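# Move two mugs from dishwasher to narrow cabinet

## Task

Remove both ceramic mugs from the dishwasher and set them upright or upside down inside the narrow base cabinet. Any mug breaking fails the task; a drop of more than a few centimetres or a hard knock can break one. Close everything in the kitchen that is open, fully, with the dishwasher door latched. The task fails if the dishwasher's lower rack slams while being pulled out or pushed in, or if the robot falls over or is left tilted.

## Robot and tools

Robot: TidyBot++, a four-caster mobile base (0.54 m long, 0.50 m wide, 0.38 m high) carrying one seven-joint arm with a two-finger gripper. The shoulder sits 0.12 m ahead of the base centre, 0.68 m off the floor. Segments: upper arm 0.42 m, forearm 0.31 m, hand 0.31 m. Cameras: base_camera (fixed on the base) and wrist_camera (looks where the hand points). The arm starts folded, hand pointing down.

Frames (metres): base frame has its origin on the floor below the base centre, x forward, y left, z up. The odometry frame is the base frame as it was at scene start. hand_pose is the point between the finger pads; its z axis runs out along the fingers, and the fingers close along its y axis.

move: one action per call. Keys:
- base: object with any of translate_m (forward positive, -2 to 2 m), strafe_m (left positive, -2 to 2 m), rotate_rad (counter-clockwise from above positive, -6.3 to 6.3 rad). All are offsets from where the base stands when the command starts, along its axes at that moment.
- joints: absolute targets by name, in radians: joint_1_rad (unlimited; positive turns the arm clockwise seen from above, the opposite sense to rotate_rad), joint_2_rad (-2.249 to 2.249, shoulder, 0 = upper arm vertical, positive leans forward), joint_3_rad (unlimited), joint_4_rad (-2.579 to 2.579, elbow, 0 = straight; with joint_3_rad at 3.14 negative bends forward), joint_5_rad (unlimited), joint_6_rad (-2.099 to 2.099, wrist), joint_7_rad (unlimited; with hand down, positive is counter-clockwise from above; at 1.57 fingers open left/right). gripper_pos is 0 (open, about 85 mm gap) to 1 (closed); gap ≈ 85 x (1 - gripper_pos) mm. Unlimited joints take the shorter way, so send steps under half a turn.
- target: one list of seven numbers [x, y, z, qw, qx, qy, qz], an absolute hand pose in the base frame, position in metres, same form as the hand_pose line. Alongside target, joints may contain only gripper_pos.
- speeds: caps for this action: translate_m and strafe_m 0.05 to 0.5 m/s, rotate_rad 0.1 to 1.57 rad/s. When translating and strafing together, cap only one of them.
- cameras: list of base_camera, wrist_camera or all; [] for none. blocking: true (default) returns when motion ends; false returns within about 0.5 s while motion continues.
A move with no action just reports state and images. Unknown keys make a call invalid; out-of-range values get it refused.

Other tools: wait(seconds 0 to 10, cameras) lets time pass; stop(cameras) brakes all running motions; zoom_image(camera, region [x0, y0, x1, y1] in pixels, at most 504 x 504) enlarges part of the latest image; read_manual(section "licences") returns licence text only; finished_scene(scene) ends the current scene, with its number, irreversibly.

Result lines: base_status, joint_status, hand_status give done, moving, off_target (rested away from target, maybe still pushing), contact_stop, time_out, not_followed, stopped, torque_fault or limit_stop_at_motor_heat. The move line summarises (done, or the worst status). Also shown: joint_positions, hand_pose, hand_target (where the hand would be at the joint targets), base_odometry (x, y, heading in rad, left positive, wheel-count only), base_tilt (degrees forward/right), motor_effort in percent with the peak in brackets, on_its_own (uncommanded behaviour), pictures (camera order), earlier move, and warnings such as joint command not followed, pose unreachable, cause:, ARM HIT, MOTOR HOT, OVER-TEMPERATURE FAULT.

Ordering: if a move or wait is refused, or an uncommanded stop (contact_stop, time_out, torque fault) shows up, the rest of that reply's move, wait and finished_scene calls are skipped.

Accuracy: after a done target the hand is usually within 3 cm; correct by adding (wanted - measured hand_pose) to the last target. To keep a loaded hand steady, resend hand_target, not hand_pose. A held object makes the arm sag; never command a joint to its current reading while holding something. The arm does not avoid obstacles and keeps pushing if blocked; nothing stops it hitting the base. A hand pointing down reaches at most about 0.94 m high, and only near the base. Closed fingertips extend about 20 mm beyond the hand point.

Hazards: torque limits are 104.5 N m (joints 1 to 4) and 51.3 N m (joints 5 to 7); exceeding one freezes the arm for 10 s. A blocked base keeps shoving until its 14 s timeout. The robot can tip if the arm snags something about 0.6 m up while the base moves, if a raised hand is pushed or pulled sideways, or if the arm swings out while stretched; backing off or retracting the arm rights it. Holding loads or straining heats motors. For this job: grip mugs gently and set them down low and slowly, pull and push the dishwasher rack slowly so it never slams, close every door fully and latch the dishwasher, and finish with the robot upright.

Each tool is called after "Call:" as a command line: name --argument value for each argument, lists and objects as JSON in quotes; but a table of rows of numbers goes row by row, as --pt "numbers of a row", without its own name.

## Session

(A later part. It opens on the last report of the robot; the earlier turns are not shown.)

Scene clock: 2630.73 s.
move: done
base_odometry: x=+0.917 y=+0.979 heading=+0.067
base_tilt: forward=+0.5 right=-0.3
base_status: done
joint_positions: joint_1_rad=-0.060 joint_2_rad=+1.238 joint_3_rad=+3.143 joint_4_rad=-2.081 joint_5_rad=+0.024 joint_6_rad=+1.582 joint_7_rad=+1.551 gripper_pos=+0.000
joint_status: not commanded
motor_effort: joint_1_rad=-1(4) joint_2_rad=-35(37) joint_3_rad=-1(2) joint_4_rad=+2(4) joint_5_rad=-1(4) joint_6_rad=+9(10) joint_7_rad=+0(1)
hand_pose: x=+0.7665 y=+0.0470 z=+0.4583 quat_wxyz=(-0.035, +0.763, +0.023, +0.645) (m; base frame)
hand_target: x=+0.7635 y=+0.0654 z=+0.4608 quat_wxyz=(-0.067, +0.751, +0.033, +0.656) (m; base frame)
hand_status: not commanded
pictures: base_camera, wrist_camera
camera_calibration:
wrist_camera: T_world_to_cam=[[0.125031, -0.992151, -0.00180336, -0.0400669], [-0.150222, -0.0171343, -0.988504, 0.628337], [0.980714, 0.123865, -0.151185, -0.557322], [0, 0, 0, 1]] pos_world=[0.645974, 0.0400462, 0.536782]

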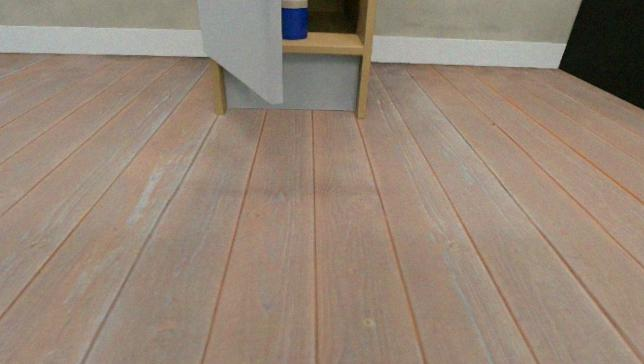

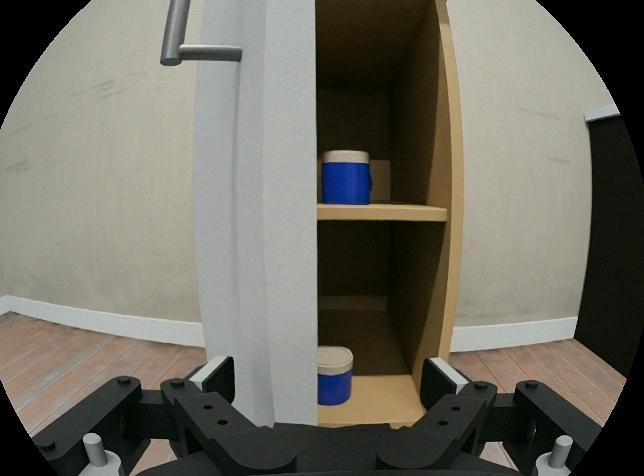

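Call:
move --base '{"translate_m": 0.09, "strafe_m": -0.1}' --speeds '{"strafe_m": 0.08}'

Call:
zoom_image --camera "wrist_camera" --region '[120, 220, 480, 470]'

Scene clock: 2644.60 s.
move: done
base_odometry: x=+1.014 y=+0.885 heading=+0.066
base_tilt: forward=+0.5 right=-0.3
base_status: done
joint_positions: joint_1_rad=-0.059 joint_2_rad=+1.239 joint_3_rad=+3.142 joint_4_rad=-2.081 joint_5_rad=+0.027 joint_6_rad=+1.583 joint_7_rad=+1.551 gripper_pos=+0.000
joint_status: not commanded
motor_effort: joint_1_rad=-1(4) joint_2_rad=-36(37) joint_3_rad=-1(2) joint_4_rad=+2(5) joint_5_rad=-1(5) joint_6_rad=+8(10) joint_7_rad=+0(1)
hand_pose: x=+0.7663 y=+0.0478 z=+0.4582 quat_wxyz=(-0.036, +0.763, +0.024, +0.645) (m; base frame)
hand_target: x=+0.7635 y=+0.0654 z=+0.4608 quat_wxyz=(-0.067, +0.751, +0.033, +0.656) (m; base frame)
hand_status: not commanded
pictures: base_camera, wrist_camera
camera_calibration:
wrist_camera: T_world_to_cam=[[0.127521, -0.991832, -0.0026999, -0.0406956], [-0.150185, -0.0166187, -0.988518, 0.628195], [0.980399, 0.126463, -0.151078, -0.557257], [0, 0, 0, 1]] pos_world=[0.64587, 0.0405488, 0.536684]

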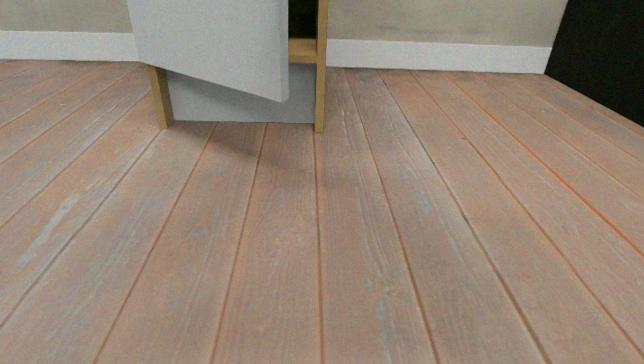

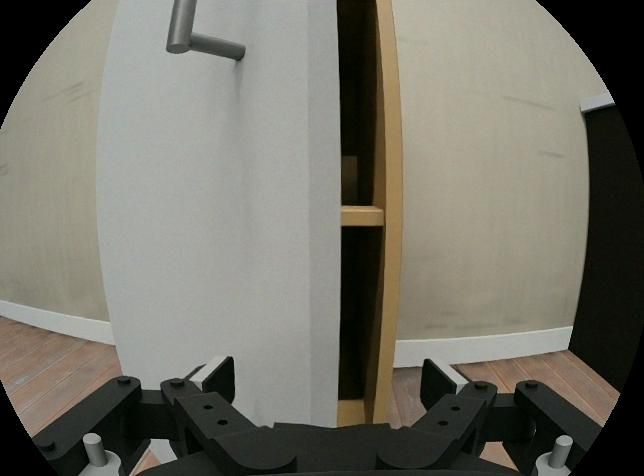

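Scaled by 1.400.

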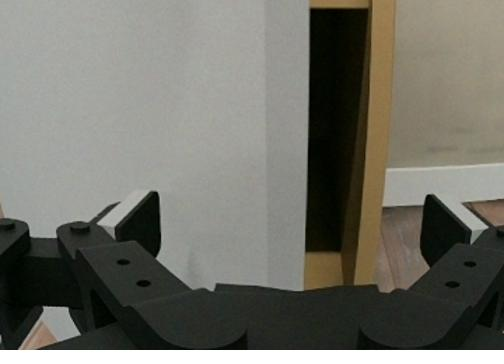

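Call:
move --base '{"translate_m": -0.03, "strafe_m": 0.025}' --speeds '{"strafe_m": 0.1}'

Call:
move --joints '{"gripper_pos": 1.0}'

Call:
zoom_image --camera "wrist_camera" --region '[120, 220, 480, 470]'

Scene clock: 2668.70 s.
move: done
base_odometry: x=+0.982 y=+0.908 heading=+0.066
base_tilt: forward=+0.6 right=-0.3
base_status: done
joint_positions: joint_1_rad=-0.059 joint_2_rad=+1.239 joint_3_rad=+3.142 joint_4_rad=-2.081 joint_5_rad=+0.027 joint_6_rad=+1.583 joint_7_rad=+1.551 gripper_pos=+0.000
joint_status: not commanded
motor_effort: joint_1_rad=-1(5) joint_2_rad=-36(37) joint_3_rad=-1(3) joint_4_rad=+2(3) joint_5_rad=-1(2) joint_6_rad=+9(10) joint_7_rad=+0(1)
hand_pose: x=+0.7664 y=+0.0476 z=+0.4583 quat_wxyz=(-0.036, +0.763, +0.023, +0.645) (m; base frame)
hand_target: x=+0.7635 y=+0.0654 z=+0.4608 quat_wxyz=(-0.067, +0.751, +0.033, +0.656) (m; base frame)
hand_status: not commanded
pictures: base_camera, wrist_camera
camera_calibration:
wrist_camera: T_world_to_cam=[[0.127211, -0.991872, -0.00270128, -0.0406917], [-0.14989, -0.0165317, -0.988564, 0.628024], [0.980485, 0.126161, -0.150775, -0.557437], [0, 0, 0, 1]] pos_world=[0.645869, 0.0403481, 0.536684]

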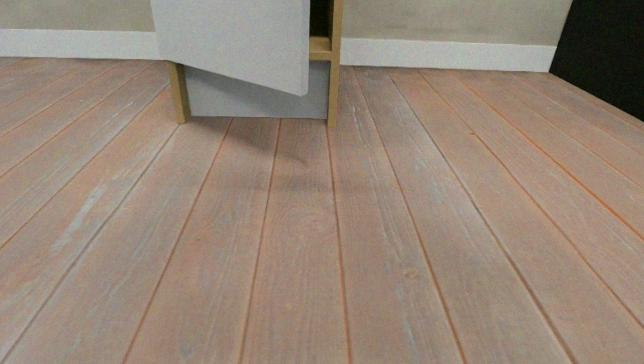

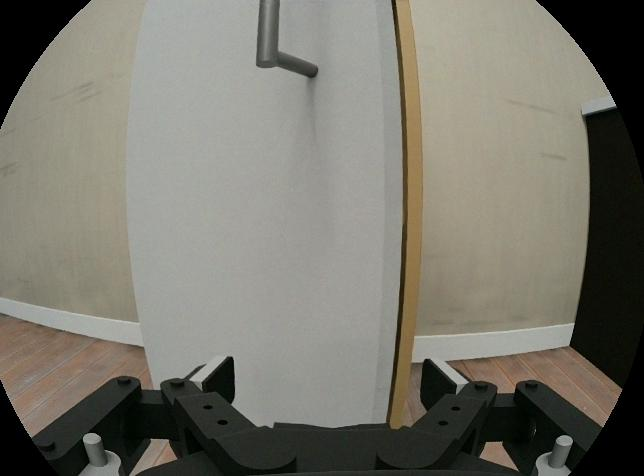

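Scene clock: 2669.80 s.
move: done
base_odometry: x=+0.982 y=+0.908 heading=+0.066
base_tilt: forward=+0.5 right=-0.3
base_status: not commanded
joint_positions: joint_1_rad=-0.059 joint_2_rad=+1.239 joint_3_rad=+3.142 joint_4_rad=-2.081 joint_5_rad=+0.027 joint_6_rad=+1.583 joint_7_rad=+1.551 gripper_pos=+0.999
joint_status: all done
motor_effort: joint_1_rad=-1(1) joint_2_rad=-36(36) joint_3_rad=-1(1) joint_4_rad=+2(3) joint_5_rad=-1(3) joint_6_rad=+9(10) joint_7_rad=+0(1)
hand_pose: x=+0.7664 y=+0.0476 z=+0.4583 quat_wxyz=(-0.036, +0.763, +0.023, +0.645) (m; base frame)
hand_target: x=+0.7635 y=+0.0654 z=+0.4608 quat_wxyz=(-0.067, +0.751, +0.033, +0.656) (m; base frame)
hand_status: not commanded
pictures: base_camera, wrist_camera
camera_calibration:
wrist_camera: T_world_to_cam=[[0.127211, -0.991872, -0.00270128, -0.0406917], [-0.14989, -0.0165317, -0.988564, 0.628024], [0.980485, 0.126161, -0.150775, -0.557437], [0, 0, 0, 1]] pos_world=[0.645869, 0.0403481, 0.536684]

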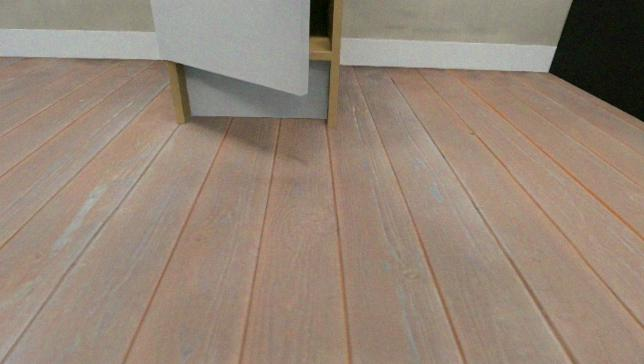

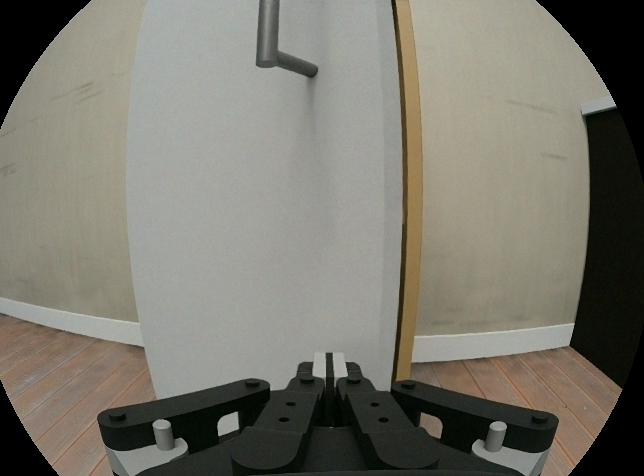

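Scaled by 1.400.

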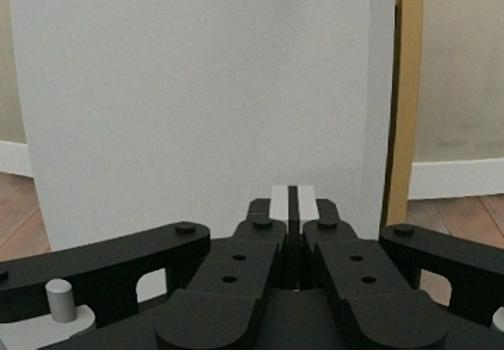

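Call:
zoom_image --camera "wrist_camera" --region '[300, 150, 460, 420]'

Call:
zoom_image --camera "base_camera" --region '[130, 0, 370, 140]'

Scaled by 1.867.

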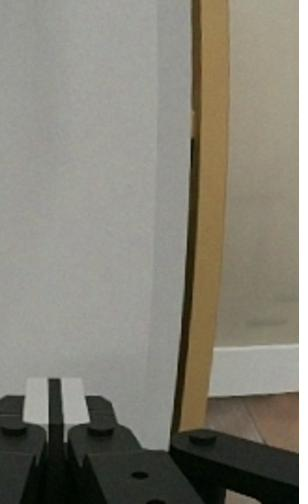

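Scaled by 2.100.

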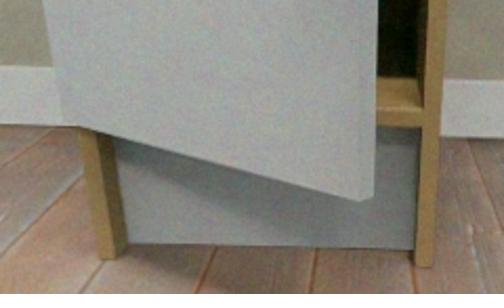

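Call:
move --base '{"translate_m": 0.15}' --speeds '{"translate_m": 0.07}'

Scene clock: 2689.63 s.
move: done
base_odometry: x=+1.132 y=+0.918 heading=+0.066
base_tilt: forward=+0.5 right=-0.3
base_status: done
joint_positions: joint_1_rad=-0.059 joint_2_rad=+1.239 joint_3_rad=+3.142 joint_4_rad=-2.081 joint_5_rad=+0.027 joint_6_rad=+1.583 joint_7_rad=+1.551 gripper_pos=+0.999
joint_status: not commanded
motor_effort: joint_1_rad=-1(2) joint_2_rad=-36(37) joint_3_rad=-1(1) joint_4_rad=+3(5) joint_5_rad=-1(3) joint_6_rad=+9(10) joint_7_rad=+0(1)
hand_pose: x=+0.7663 y=+0.0477 z=+0.4581 quat_wxyz=(-0.036, +0.763, +0.023, +0.645) (m; base frame)
hand_target: x=+0.7635 y=+0.0654 z=+0.4608 quat_wxyz=(-0.067, +0.751, +0.033, +0.656) (m; base frame)
hand_status: not commanded
pictures: base_camera, wrist_camera
camera_calibration:
wrist_camera: T_world_to_cam=[[0.127415, -0.991846, -0.00274446, -0.0408016], [-0.149903, -0.0165216, -0.988563, 0.627932], [0.980456, 0.126369, -0.150786, -0.557436], [0, 0, 0, 1]] pos_world=[0.645869, 0.0403484, 0.536584]

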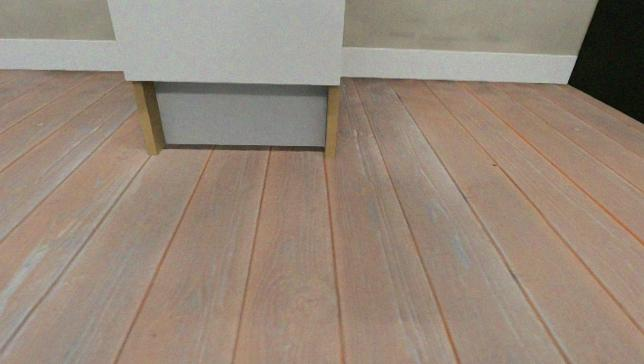

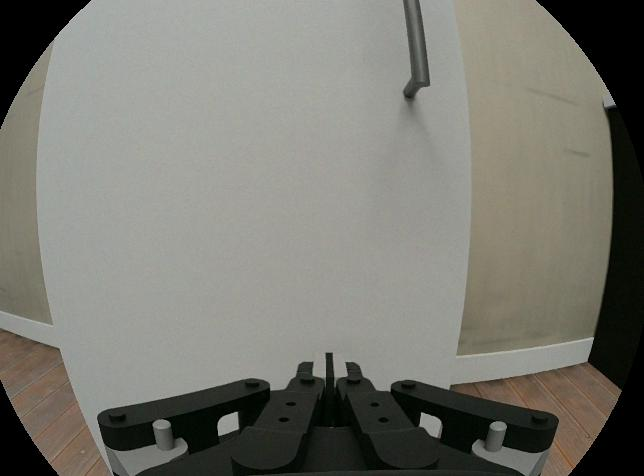

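Call:
zoom_image --camera "base_camera" --region '[100, 0, 380, 170]'

Call:
move --base '{"translate_m": 0.075}' --speeds '{"translate_m": 0.07}'

Scaled by 1.800.

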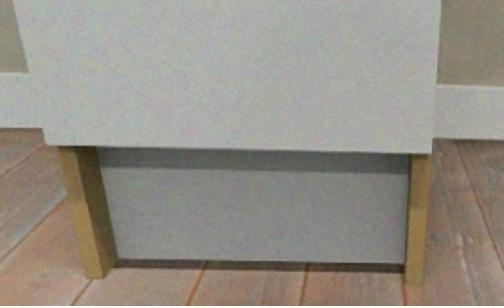

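Scene clock: 2694.70 s.
move: done
base_odometry: x=+1.207 y=+0.922 heading=+0.065
base_tilt: forward=+0.6 right=-0.3
base_status: done
joint_positions: joint_1_rad=-0.059 joint_2_rad=+1.244 joint_3_rad=+3.142 joint_4_rad=-2.121 joint_5_rad=+0.027 joint_6_rad=+1.590 joint_7_rad=+1.551 gripper_pos=+0.999
joint_status: not commanded
motor_effort: joint_1_rad=-1(2) joint_2_rad=-37(39) joint_3_rad=+0(2) joint_4_rad=+9(14) joint_5_rad=-1(3) joint_6_rad=+8(10) joint_7_rad=+0(1)
hand_pose: x=+0.7509 y=+0.0468 z=+0.4470 quat_wxyz=(-0.035, +0.775, +0.023, +0.630) (m; base frame)
hand_target: x=+0.7635 y=+0.0654 z=+0.4608 quat_wxyz=(-0.067, +0.751, +0.033, +0.656) (m; base frame)
hand_status: not commanded
pictures: base_camera, wrist_camera
camera_calibration:
wrist_camera: T_world_to_cam=[[0.127299, -0.991848, -0.00566736, -0.0383061], [-0.188134, -0.0185352, -0.981969, 0.640454], [0.973859, 0.12607, -0.188959, -0.521751], [0, 0, 0, 1]] pos_world=[0.633479, 0.0396543, 0.530099]

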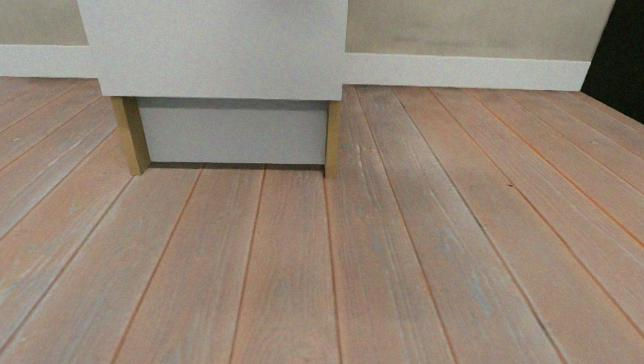

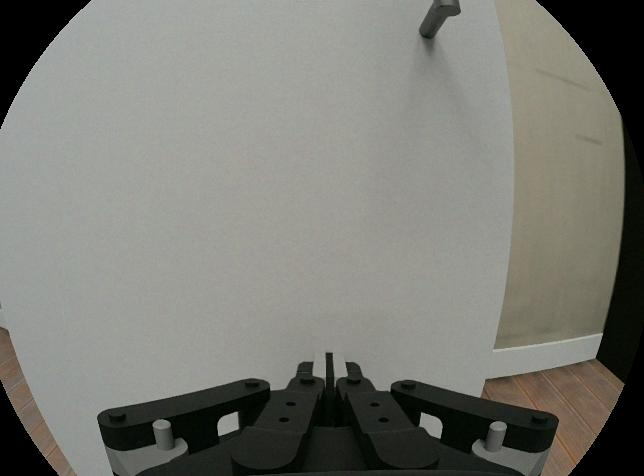

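Call:
move --base '{"translate_m": 0.02}' --speeds '{"translate_m": 0.06}' --cameras '["base_camera", "wrist_camera"]'

Scene clock: 2698.17 s.
move: done
base_odometry: x=+1.226 y=+0.923 heading=+0.065
base_tilt: forward=+0.6 right=-0.3
base_status: done
joint_positions: joint_1_rad=-0.059 joint_2_rad=+1.256 joint_3_rad=+3.142 joint_4_rad=-2.163 joint_5_rad=+0.028 joint_6_rad=+1.591 joint_7_rad=+1.551 gripper_pos=+0.999
joint_status: not commanded
motor_effort: joint_1_rad=-1(2) joint_2_rad=-38(40) joint_3_rad=-1(1) joint_4_rad=+16(21) joint_5_rad=-1(4) joint_6_rad=+8(10) joint_7_rad=+0(1)
hand_pose: x=+0.7321 y=+0.0461 z=+0.4305 quat_wxyz=(-0.035, +0.792, +0.024, +0.609) (m; base frame)
hand_target: x=+0.7635 y=+0.0654 z=+0.4608 quat_wxyz=(-0.067, +0.751, +0.033, +0.656) (m; base frame)
hand_status: not commanded
pictures: base_camera, wrist_camera
camera_calibration:
wrist_camera: T_world_to_cam=[[0.128022, -0.991724, -0.00964204, -0.0355348], [-0.239848, -0.0215256, -0.970572, 0.653766], [0.962332, 0.126567, -0.240619, -0.475895], [0, 0, 0, 1]] pos_world=[0.619323, 0.0390645, 0.519675]

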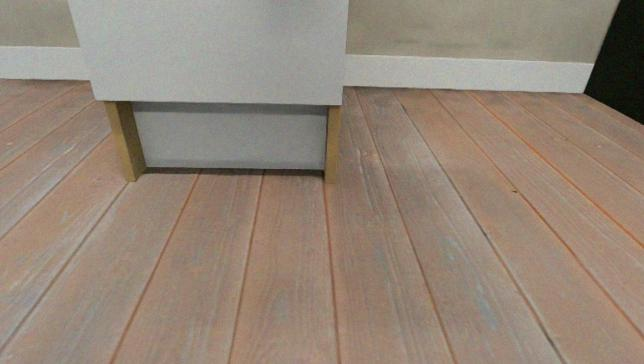

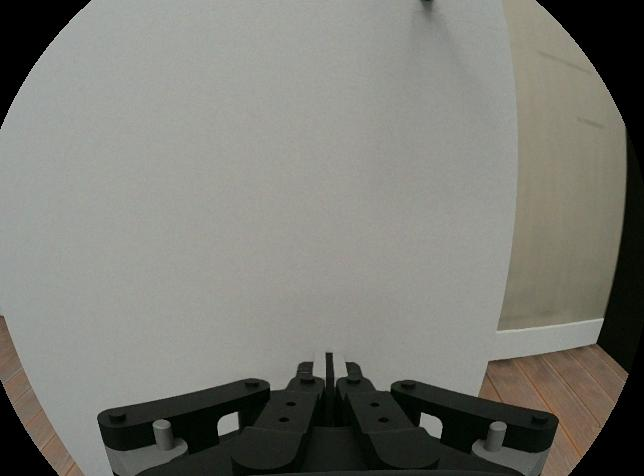

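Call:
move --base '{"translate_m": -0.12}' --speeds '{"translate_m": 0.12}'

Call:
zoom_image --camera "base_camera" --region '[80, 0, 400, 180]'

Call:
zoom_image --camera "wrist_camera" --region '[380, 0, 560, 400]'

Scene clock: 2704.20 s.
move: done
base_odometry: x=+1.107 y=+0.916 heading=+0.065
base_tilt: forward=+0.6 right=-0.3
base_status: done
joint_positions: joint_1_rad=-0.059 joint_2_rad=+1.252 joint_3_rad=+3.142 joint_4_rad=-2.080 joint_5_rad=+0.029 joint_6_rad=+1.602 joint_7_rad=+1.551 gripper_pos=+0.999
joint_status: not commanded
motor_effort: joint_1_rad=-1(2) joint_2_rad=-36(41) joint_3_rad=-1(2) joint_4_rad=+2(15) joint_5_rad=-1(2) joint_6_rad=+9(14) joint_7_rad=+0(1)
hand_pose: x=+0.7646 y=+0.0480 z=+0.4558 quat_wxyz=(-0.036, +0.761, +0.024, +0.648) (m; base frame)
hand_target: x=+0.7635 y=+0.0654 z=+0.4608 quat_wxyz=(-0.067, +0.751, +0.033, +0.656) (m; base frame)
hand_status: not commanded
pictures: base_camera, wrist_camera
camera_calibration:
wrist_camera: T_world_to_cam=[[0.128768, -0.99167, -0.00312055, -0.0411056], [-0.143576, -0.0155294, -0.989518, 0.620947], [0.981226, 0.127866, -0.144379, -0.559711], [0, 0, 0, 1]] pos_world=[0.643649, 0.0404477, 0.533499]

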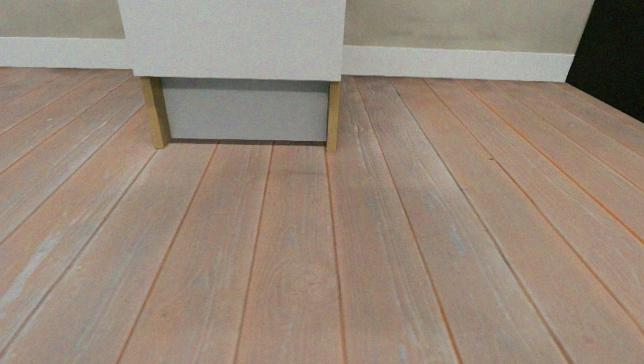

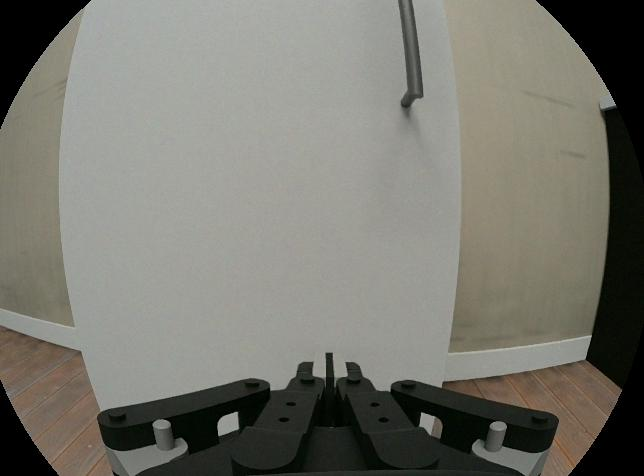

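Scaled by 1.575.

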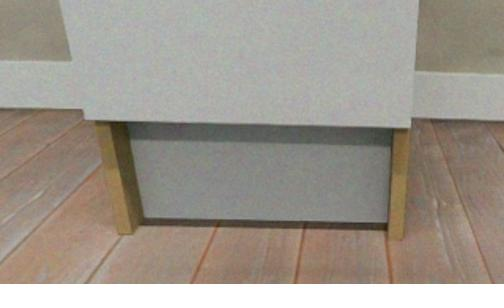

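Scaled by 1.260.

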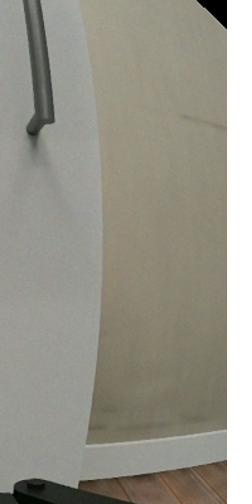

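Call:
move --base '{"translate_m": -0.6}' --speeds '{"translate_m": 0.4}' --cameras '["base_camera"]'

Call:
move --base '{"strafe_m": -0.95}' --speeds '{"strafe_m": 0.35}'

Scene clock: 2739.40 s.
move: done
base_odometry: x=+0.508 y=+0.877 heading=+0.065
base_tilt: forward=+0.5 right=-0.3
base_status: done
joint_positions: joint_1_rad=-0.059 joint_2_rad=+1.252 joint_3_rad=+3.142 joint_4_rad=-2.080 joint_5_rad=+0.029 joint_6_rad=+1.602 joint_7_rad=+1.551 gripper_pos=+0.999
joint_status: not commanded
motor_effort: joint_1_rad=-1(1) joint_2_rad=-36(37) joint_3_rad=-1(1) joint_4_rad=+2(4) joint_5_rad=-1(2) joint_6_rad=+9(10) joint_7_rad=+0(1)
hand_pose: x=+0.7646 y=+0.0480 z=+0.4558 quat_wxyz=(-0.036, +0.761, +0.024, +0.648) (m; base frame)
hand_target: x=+0.7635 y=+0.0654 z=+0.4608 quat_wxyz=(-0.067, +0.751, +0.033, +0.656) (m; base frame)
hand_status: not commanded
pictures: base_camera

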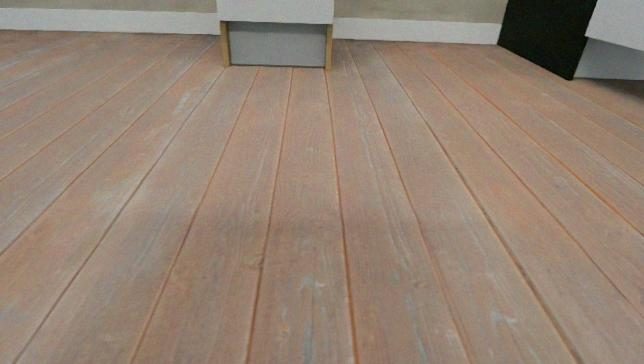

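Scene clock: 2743.20 s.
move: done
base_odometry: x=+0.569 y=-0.072 heading=+0.064
base_tilt: forward=+0.6 right=-0.3
base_status: done
joint_positions: joint_1_rad=-0.058 joint_2_rad=+1.252 joint_3_rad=+3.142 joint_4_rad=-2.080 joint_5_rad=+0.029 joint_6_rad=+1.602 joint_7_rad=+1.551 gripper_pos=+0.999
joint_status: not commanded
motor_effort: joint_1_rad=-1(4) joint_2_rad=-36(36) joint_3_rad=-1(2) joint_4_rad=+3(3) joint_5_rad=-1(2) joint_6_rad=+9(10) joint_7_rad=+0(1)
hand_pose: x=+0.7647 y=+0.0476 z=+0.4558 quat_wxyz=(-0.036, +0.761, +0.023, +0.648) (m; base frame)
hand_target: x=+0.7635 y=+0.0654 z=+0.4608 quat_wxyz=(-0.067, +0.751, +0.033, +0.656) (m; base frame)
hand_status: not commanded
pictures: base_camera, wrist_camera
camera_calibration:
wrist_camera: T_world_to_cam=[[0.128157, -0.991749, -0.00313113, -0.0410027], [-0.143582, -0.0154301, -0.989518, 0.620943], [0.981305, 0.127263, -0.144375, -0.559702], [0, 0, 0, 1]] pos_world=[0.64365, 0.0401464, 0.533499]

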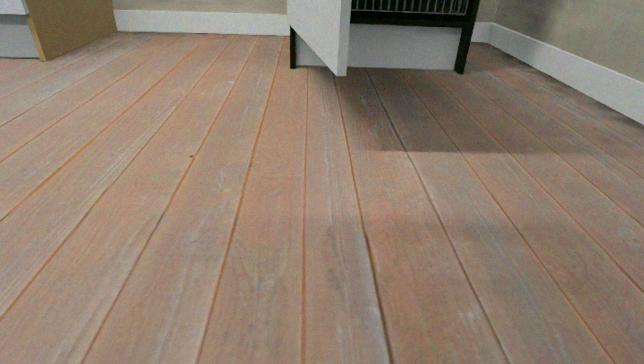

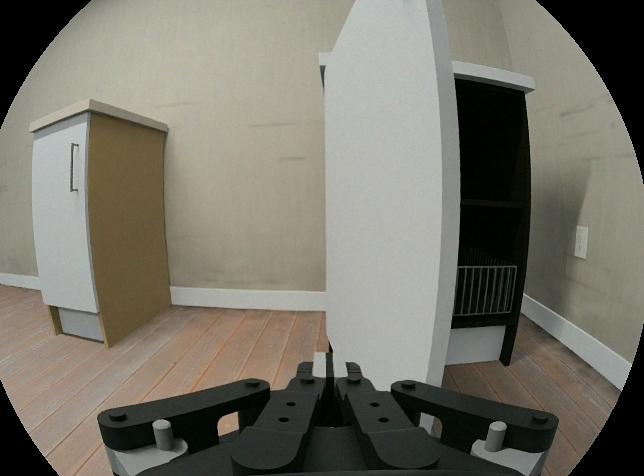

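Call:
zoom_image --camera "base_camera" --region '[250, 0, 500, 110]'

Call:
zoom_image --camera "wrist_camera" --region '[300, 0, 560, 400]'

Scaled by 2.016.

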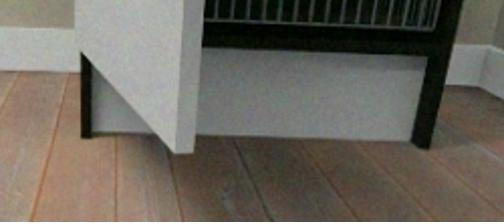

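Scaled by 1.260.

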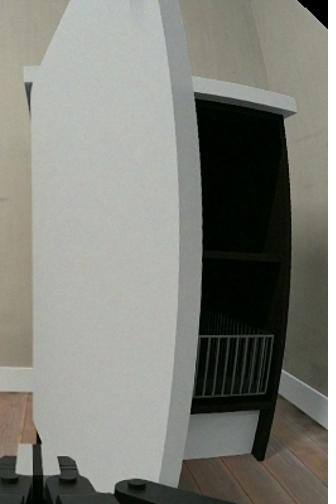

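Call:
zoom_image --camera "wrist_camera" --region '[430, 180, 570, 380]'

Call:
zoom_image --camera "base_camera" --region '[340, 0, 500, 90]'

Scaled by 2.520.

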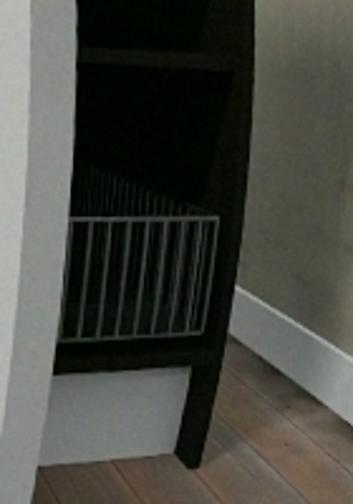

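Scaled by 3.150.

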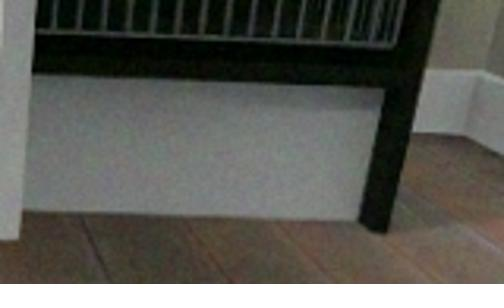

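Call:
move --base '{"strafe_m": -0.36}' --speeds '{"strafe_m": 0.3}'

Call:
zoom_image --camera "wrist_camera" --region '[240, 100, 480, 380]'

Call:
zoom_image --camera "base_camera" --region '[200, 0, 420, 110]'

Scene clock: 2797.40 s.
move: done
base_odometry: x=+0.592 y=-0.431 heading=+0.064
base_tilt: forward=+0.6 right=-0.3
base_status: done
joint_positions: joint_1_rad=-0.057 joint_2_rad=+1.252 joint_3_rad=+3.142 joint_4_rad=-2.080 joint_5_rad=+0.029 joint_6_rad=+1.602 joint_7_rad=+1.551 gripper_pos=+0.999
joint_status: not commanded
motor_effort: joint_1_rad=-1(4) joint_2_rad=-36(36) joint_3_rad=-1(2) joint_4_rad=+2(3) joint_5_rad=-1(3) joint_6_rad=+9(10) joint_7_rad=+0(1)
hand_pose: x=+0.7647 y=+0.0472 z=+0.4558 quat_wxyz=(-0.036, +0.761, +0.023, +0.648) (m; base frame)
hand_target: x=+0.7635 y=+0.0654 z=+0.4608 quat_wxyz=(-0.067, +0.751, +0.033, +0.656) (m; base frame)
hand_status: not commanded
pictures: base_camera, wrist_camera
camera_calibration:
wrist_camera: T_world_to_cam=[[0.127547, -0.991828, -0.00314173, -0.0410118], [-0.143589, -0.0153308, -0.989519, 0.620952], [0.981384, 0.126661, -0.144371, -0.559779], [0, 0, 0, 1]] pos_world=[0.64375, 0.0397451, 0.533499]

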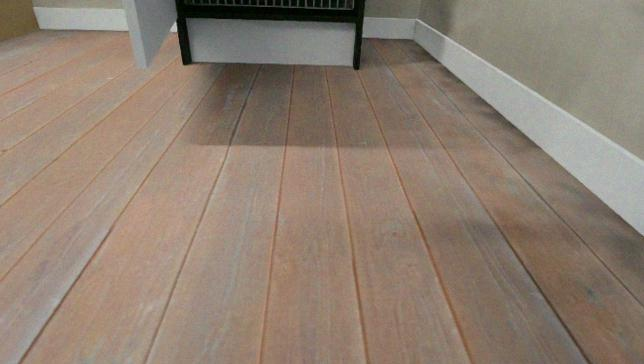

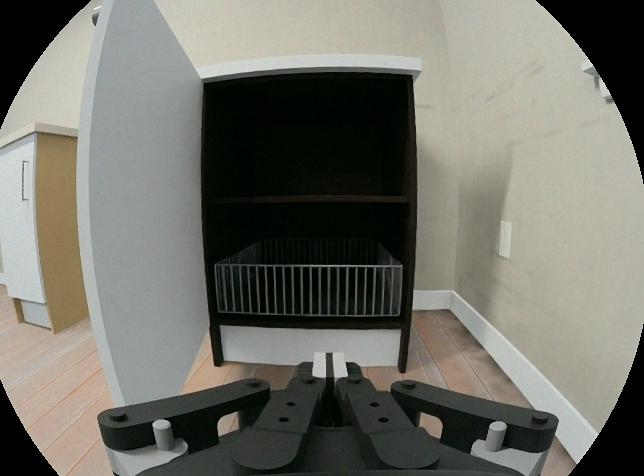

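Scaled by 1.800.

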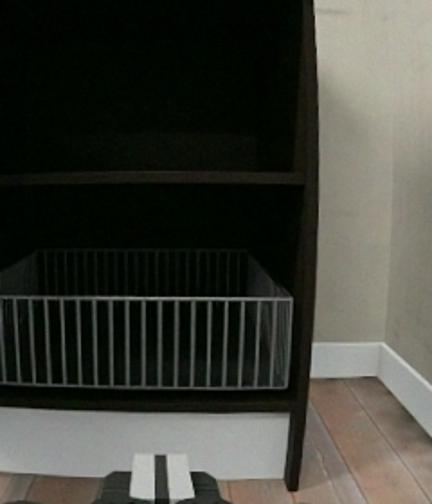

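Scaled by 2.291.

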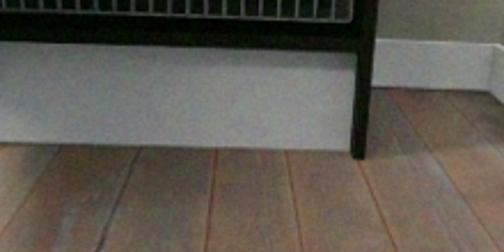

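Call:
zoom_image --camera "wrist_camera" --region '[200, 250, 310, 340]'

Call:
zoom_image --camera "wrist_camera" --region '[340, 250, 430, 340]'

Scaled by 4.582.

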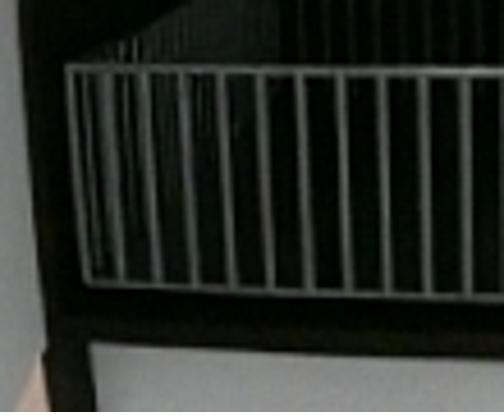

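Scaled by 5.600.

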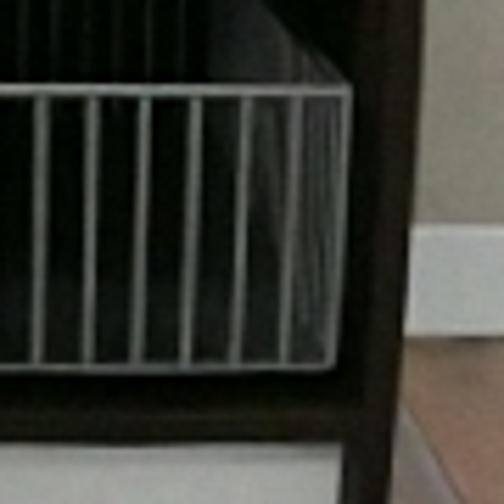

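Call:
move --base '{"strafe_m": 0.41}' --speeds '{"strafe_m": 0.35}'

Scene clock: 2839.23 s.
move: done
base_odometry: x=+0.566 y=-0.022 heading=+0.064
base_tilt: forward=+0.5 right=-0.3
base_status: done
joint_positions: joint_1_rad=-0.054 joint_2_rad=+1.252 joint_3_rad=+3.142 joint_4_rad=-2.080 joint_5_rad=+0.029 joint_6_rad=+1.602 joint_7_rad=+1.551 gripper_pos=+0.999
joint_status: not commanded
motor_effort: joint_1_rad=-1(4) joint_2_rad=-36(37) joint_3_rad=-1(2) joint_4_rad=+2(3) joint_5_rad=-2(2) joint_6_rad=+9(10) joint_7_rad=+0(1)
hand_pose: x=+0.7649 y=+0.0453 z=+0.4559 quat_wxyz=(-0.035, +0.761, +0.022, +0.648) (m; base frame)
hand_target: x=+0.7635 y=+0.0654 z=+0.4608 quat_wxyz=(-0.067, +0.751, +0.033, +0.656) (m; base frame)
hand_status: not commanded
pictures: base_camera, wrist_camera
camera_calibration:
wrist_camera: T_world_to_cam=[[0.124616, -0.9922, -0.0032007, -0.0405864], [-0.143549, -0.014837, -0.989532, 0.620907], [0.981766, 0.123771, -0.144278, -0.559875], [0, 0, 0, 1]] pos_world=[0.643855, 0.0382388, 0.5335]

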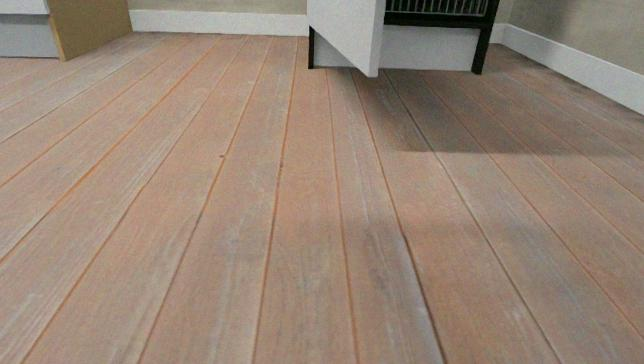

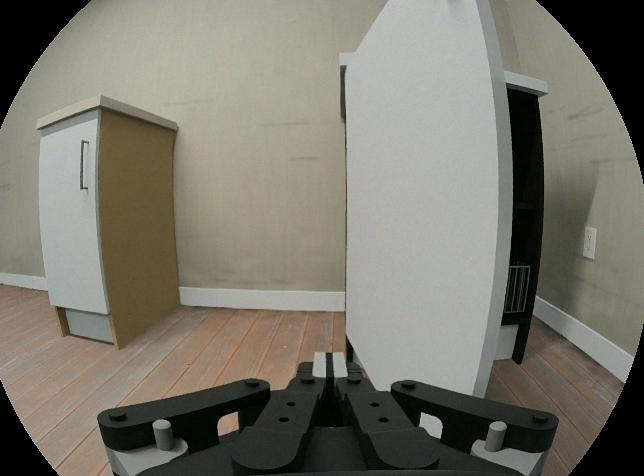

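Call:
move --base '{"translate_m": 0.3}' --speeds '{"translate_m": 0.2}'

Scene clock: 2848.20 s.
move: done
base_odometry: x=+0.865 y=-0.002 heading=+0.064
base_tilt: forward=+0.6 right=-0.3
base_status: done
joint_positions: joint_1_rad=-0.054 joint_2_rad=+1.252 joint_3_rad=+3.142 joint_4_rad=-2.080 joint_5_rad=+0.029 joint_6_rad=+1.602 joint_7_rad=+1.551 gripper_pos=+0.999
joint_status: not commanded
motor_effort: joint_1_rad=-1(2) joint_2_rad=-36(37) joint_3_rad=-1(1) joint_4_rad=+2(4) joint_5_rad=-1(2) joint_6_rad=+10(10) joint_7_rad=+0(1)
hand_pose: x=+0.7649 y=+0.0453 z=+0.4559 quat_wxyz=(-0.035, +0.761, +0.022, +0.648) (m; base frame)
hand_target: x=+0.7635 y=+0.0654 z=+0.4608 quat_wxyz=(-0.067, +0.751, +0.033, +0.656) (m; base frame)
hand_status: not commanded
pictures: base_camera, wrist_camera
camera_calibration:
wrist_camera: T_world_to_cam=[[0.124616, -0.9922, -0.00319972, -0.0405871], [-0.143451, -0.0148257, -0.989546, 0.620852], [0.98178, 0.123772, -0.14418, -0.559936], [0, 0, 0, 1]] pos_world=[0.643854, 0.0382388, 0.5335]

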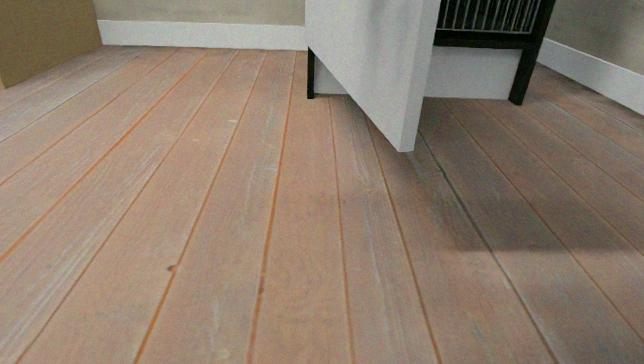

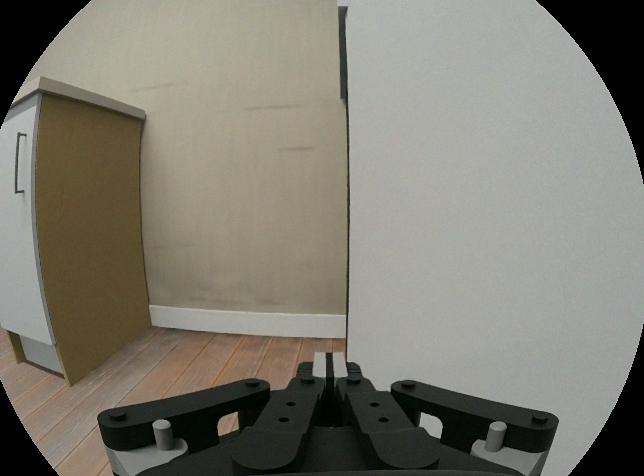

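Call:
zoom_image --camera "wrist_camera" --region '[0, 60, 160, 400]'

Scaled by 1.482.

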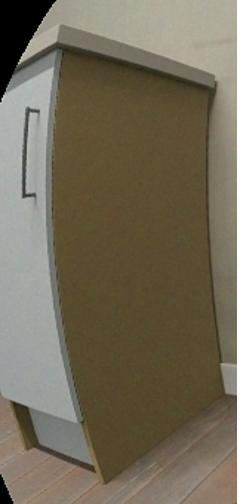

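Call:
move --base '{"strafe_m": -0.2}' --speeds '{"strafe_m": 0.1}'

Scene clock: 2856.60 s.
move: done
base_odometry: x=+0.878 y=-0.202 heading=+0.064
base_tilt: forward=+0.6 right=-0.3
base_status: done
joint_positions: joint_1_rad=-0.056 joint_2_rad=+1.252 joint_3_rad=+3.141 joint_4_rad=-2.080 joint_5_rad=+0.033 joint_6_rad=+1.602 joint_7_rad=+1.551 gripper_pos=+0.999
joint_status: not commanded
motor_effort: joint_1_rad=-1(4) joint_2_rad=-36(36) joint_3_rad=-1(2) joint_4_rad=+2(3) joint_5_rad=-1(3) joint_6_rad=+9(10) joint_7_rad=+0(1)
hand_pose: x=+0.7647 y=+0.0476 z=+0.4559 quat_wxyz=(-0.037, +0.761, +0.024, +0.648) (m; base frame)
hand_target: x=+0.7635 y=+0.0654 z=+0.4608 quat_wxyz=(-0.067, +0.751, +0.033, +0.656) (m; base frame)
hand_status: not commanded
pictures: base_camera, wrist_camera
camera_calibration:
wrist_camera: T_world_to_cam=[[0.129848, -0.991523, -0.00468092, -0.0416833], [-0.143445, -0.0141136, -0.989558, 0.620834], [0.981103, 0.129163, -0.144061, -0.559858], [0, 0, 0, 1]] pos_world=[0.643747, 0.0397453, 0.533502]

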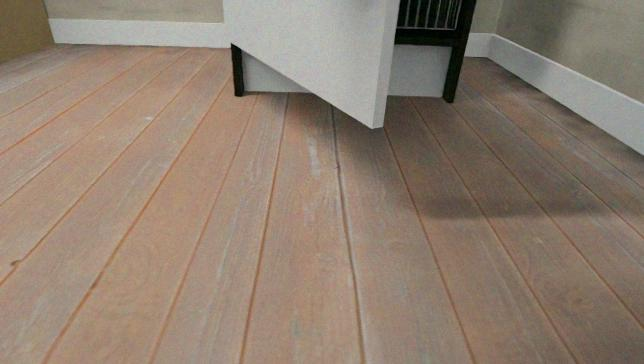

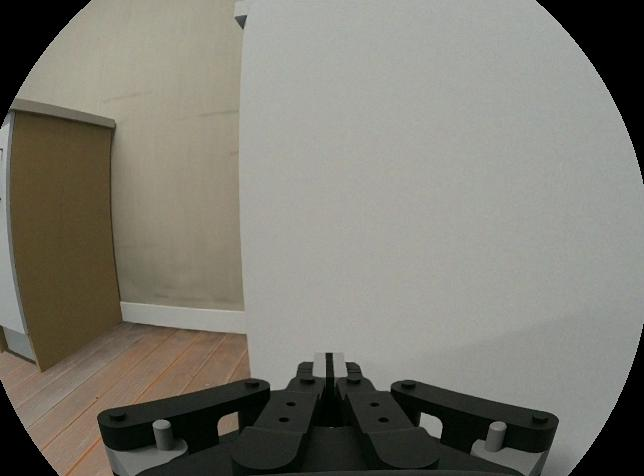

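Call:
move --base '{"strafe_m": -0.22}' --speeds '{"strafe_m": 0.08}'

Scene clock: 2867.90 s.
move: done
base_odometry: x=+0.893 y=-0.422 heading=+0.064
base_tilt: forward=+0.6 right=-0.3
base_status: done
joint_positions: joint_1_rad=-0.056 joint_2_rad=+1.252 joint_3_rad=+3.141 joint_4_rad=-2.080 joint_5_rad=+0.034 joint_6_rad=+1.602 joint_7_rad=+1.551 gripper_pos=+0.999
joint_status: not commanded
motor_effort: joint_1_rad=-1(4) joint_2_rad=-36(37) joint_3_rad=-1(2) joint_4_rad=+2(3) joint_5_rad=-3(4) joint_6_rad=+9(10) joint_7_rad=+0(1)
hand_pose: x=+0.7646 y=+0.0486 z=+0.4559 quat_wxyz=(-0.038, +0.761, +0.024, +0.648) (m; base frame)
hand_target: x=+0.7635 y=+0.0654 z=+0.4608 quat_wxyz=(-0.067, +0.751, +0.033, +0.656) (m; base frame)
hand_status: not commanded
pictures: base_camera, wrist_camera
camera_calibration:
wrist_camera: T_world_to_cam=[[0.131871, -0.991252, -0.00537936, -0.0419145], [-0.143506, -0.0137212, -0.989554, 0.620852], [0.980824, 0.131266, -0.14406, -0.559754], [0, 0, 0, 1]] pos_world=[0.643644, 0.0404475, 0.533503]

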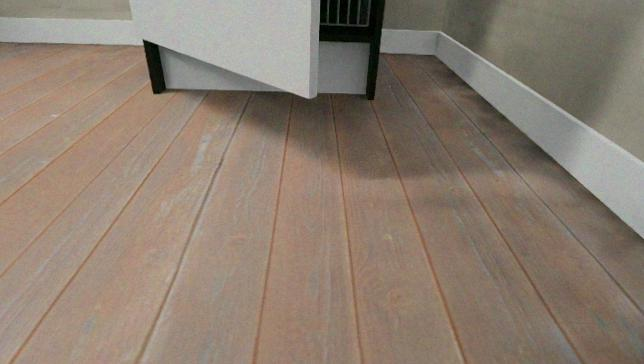

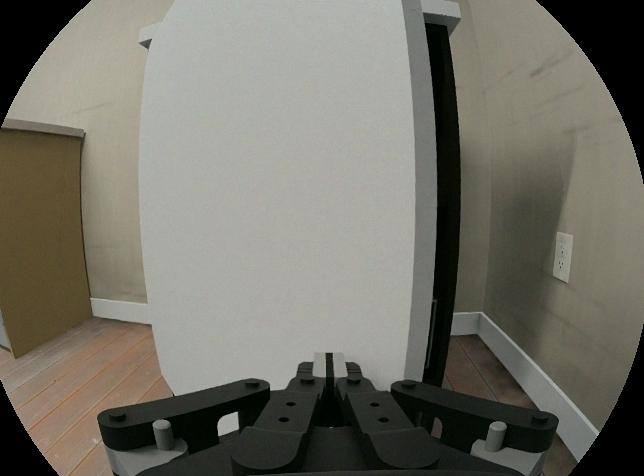

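Call:
move --base '{"translate_m": 0.2}' --speeds '{"translate_m": 0.08}'

Scene clock: 2876.63 s.
move: done
base_odometry: x=+1.092 y=-0.409 heading=+0.064
base_tilt: forward=+0.5 right=-0.3
base_status: done
joint_positions: joint_1_rad=-0.056 joint_2_rad=+1.252 joint_3_rad=+3.141 joint_4_rad=-2.080 joint_5_rad=+0.035 joint_6_rad=+1.602 joint_7_rad=+1.551 gripper_pos=+0.999
joint_status: not commanded
motor_effort: joint_1_rad=-1(1) joint_2_rad=-36(39) joint_3_rad=-1(1) joint_4_rad=+2(5) joint_5_rad=-1(3) joint_6_rad=+8(11) joint_7_rad=+0(1)
hand_pose: x=+0.7646 y=+0.0489 z=+0.4558 quat_wxyz=(-0.039, +0.761, +0.024, +0.648) (m; base frame)
hand_target: x=+0.7635 y=+0.0654 z=+0.4608 quat_wxyz=(-0.067, +0.751, +0.033, +0.656) (m; base frame)
hand_status: not commanded
pictures: base_camera, wrist_camera
camera_calibration:
wrist_camera: T_world_to_cam=[[0.132855, -0.99112, -0.00553592, -0.0421704], [-0.143508, -0.0137094, -0.989554, 0.620857], [0.980691, 0.132262, -0.144055, -0.55975], [0, 0, 0, 1]] pos_world=[0.643642, 0.040749, 0.533503]

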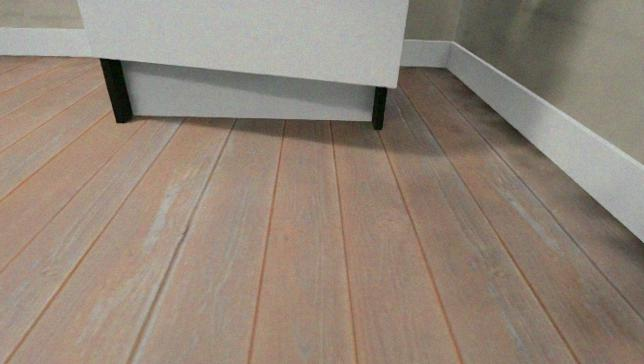

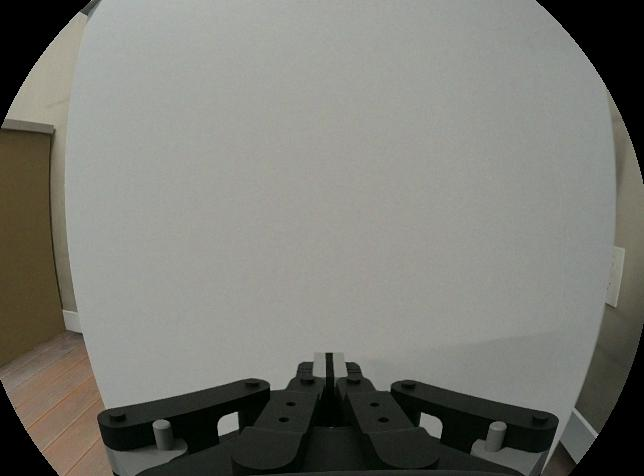

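Call:
move --base '{"translate_m": 0.15, "strafe_m": -0.08}' --speeds '{"translate_m": 0.08}'

Scene clock: 2886.57 s.
move: done
base_odometry: x=+1.247 y=-0.479 heading=+0.064
base_tilt: forward=+0.6 right=-0.4
base_status: done
joint_positions: joint_1_rad=-0.056 joint_2_rad=+1.252 joint_3_rad=+3.141 joint_4_rad=-2.080 joint_5_rad=+0.035 joint_6_rad=+1.602 joint_7_rad=+1.551 gripper_pos=+0.999
joint_status: not commanded
motor_effort: joint_1_rad=-1(3) joint_2_rad=-36(37) joint_3_rad=-1(2) joint_4_rad=+2(3) joint_5_rad=-1(2) joint_6_rad=+9(10) joint_7_rad=+0(1)
hand_pose: x=+0.7646 y=+0.0490 z=+0.4558 quat_wxyz=(-0.039, +0.761, +0.024, +0.648) (m; base frame)
hand_target: x=+0.7635 y=+0.0654 z=+0.4608 quat_wxyz=(-0.067, +0.751, +0.033, +0.656) (m; base frame)
hand_status: not commanded
pictures: base_camera, wrist_camera
camera_calibration:
wrist_camera: T_world_to_cam=[[0.132855, -0.99112, -0.00553592, -0.0421704], [-0.143508, -0.0137094, -0.989554, 0.620857], [0.980691, 0.132262, -0.144055, -0.55975], [0, 0, 0, 1]] pos_world=[0.643642, 0.040749, 0.533503]

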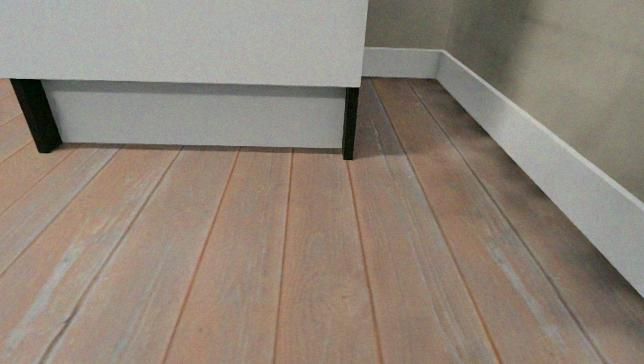

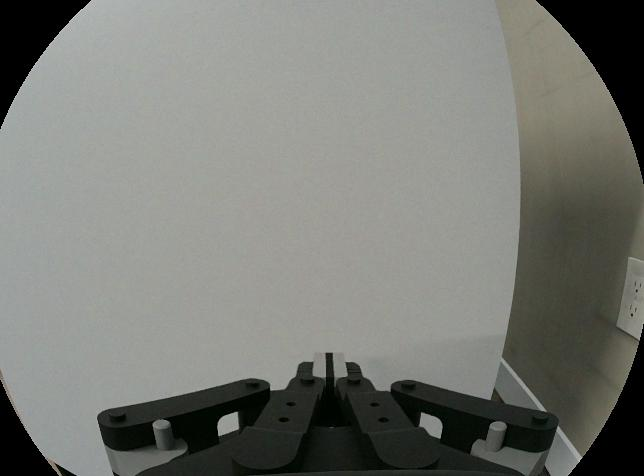

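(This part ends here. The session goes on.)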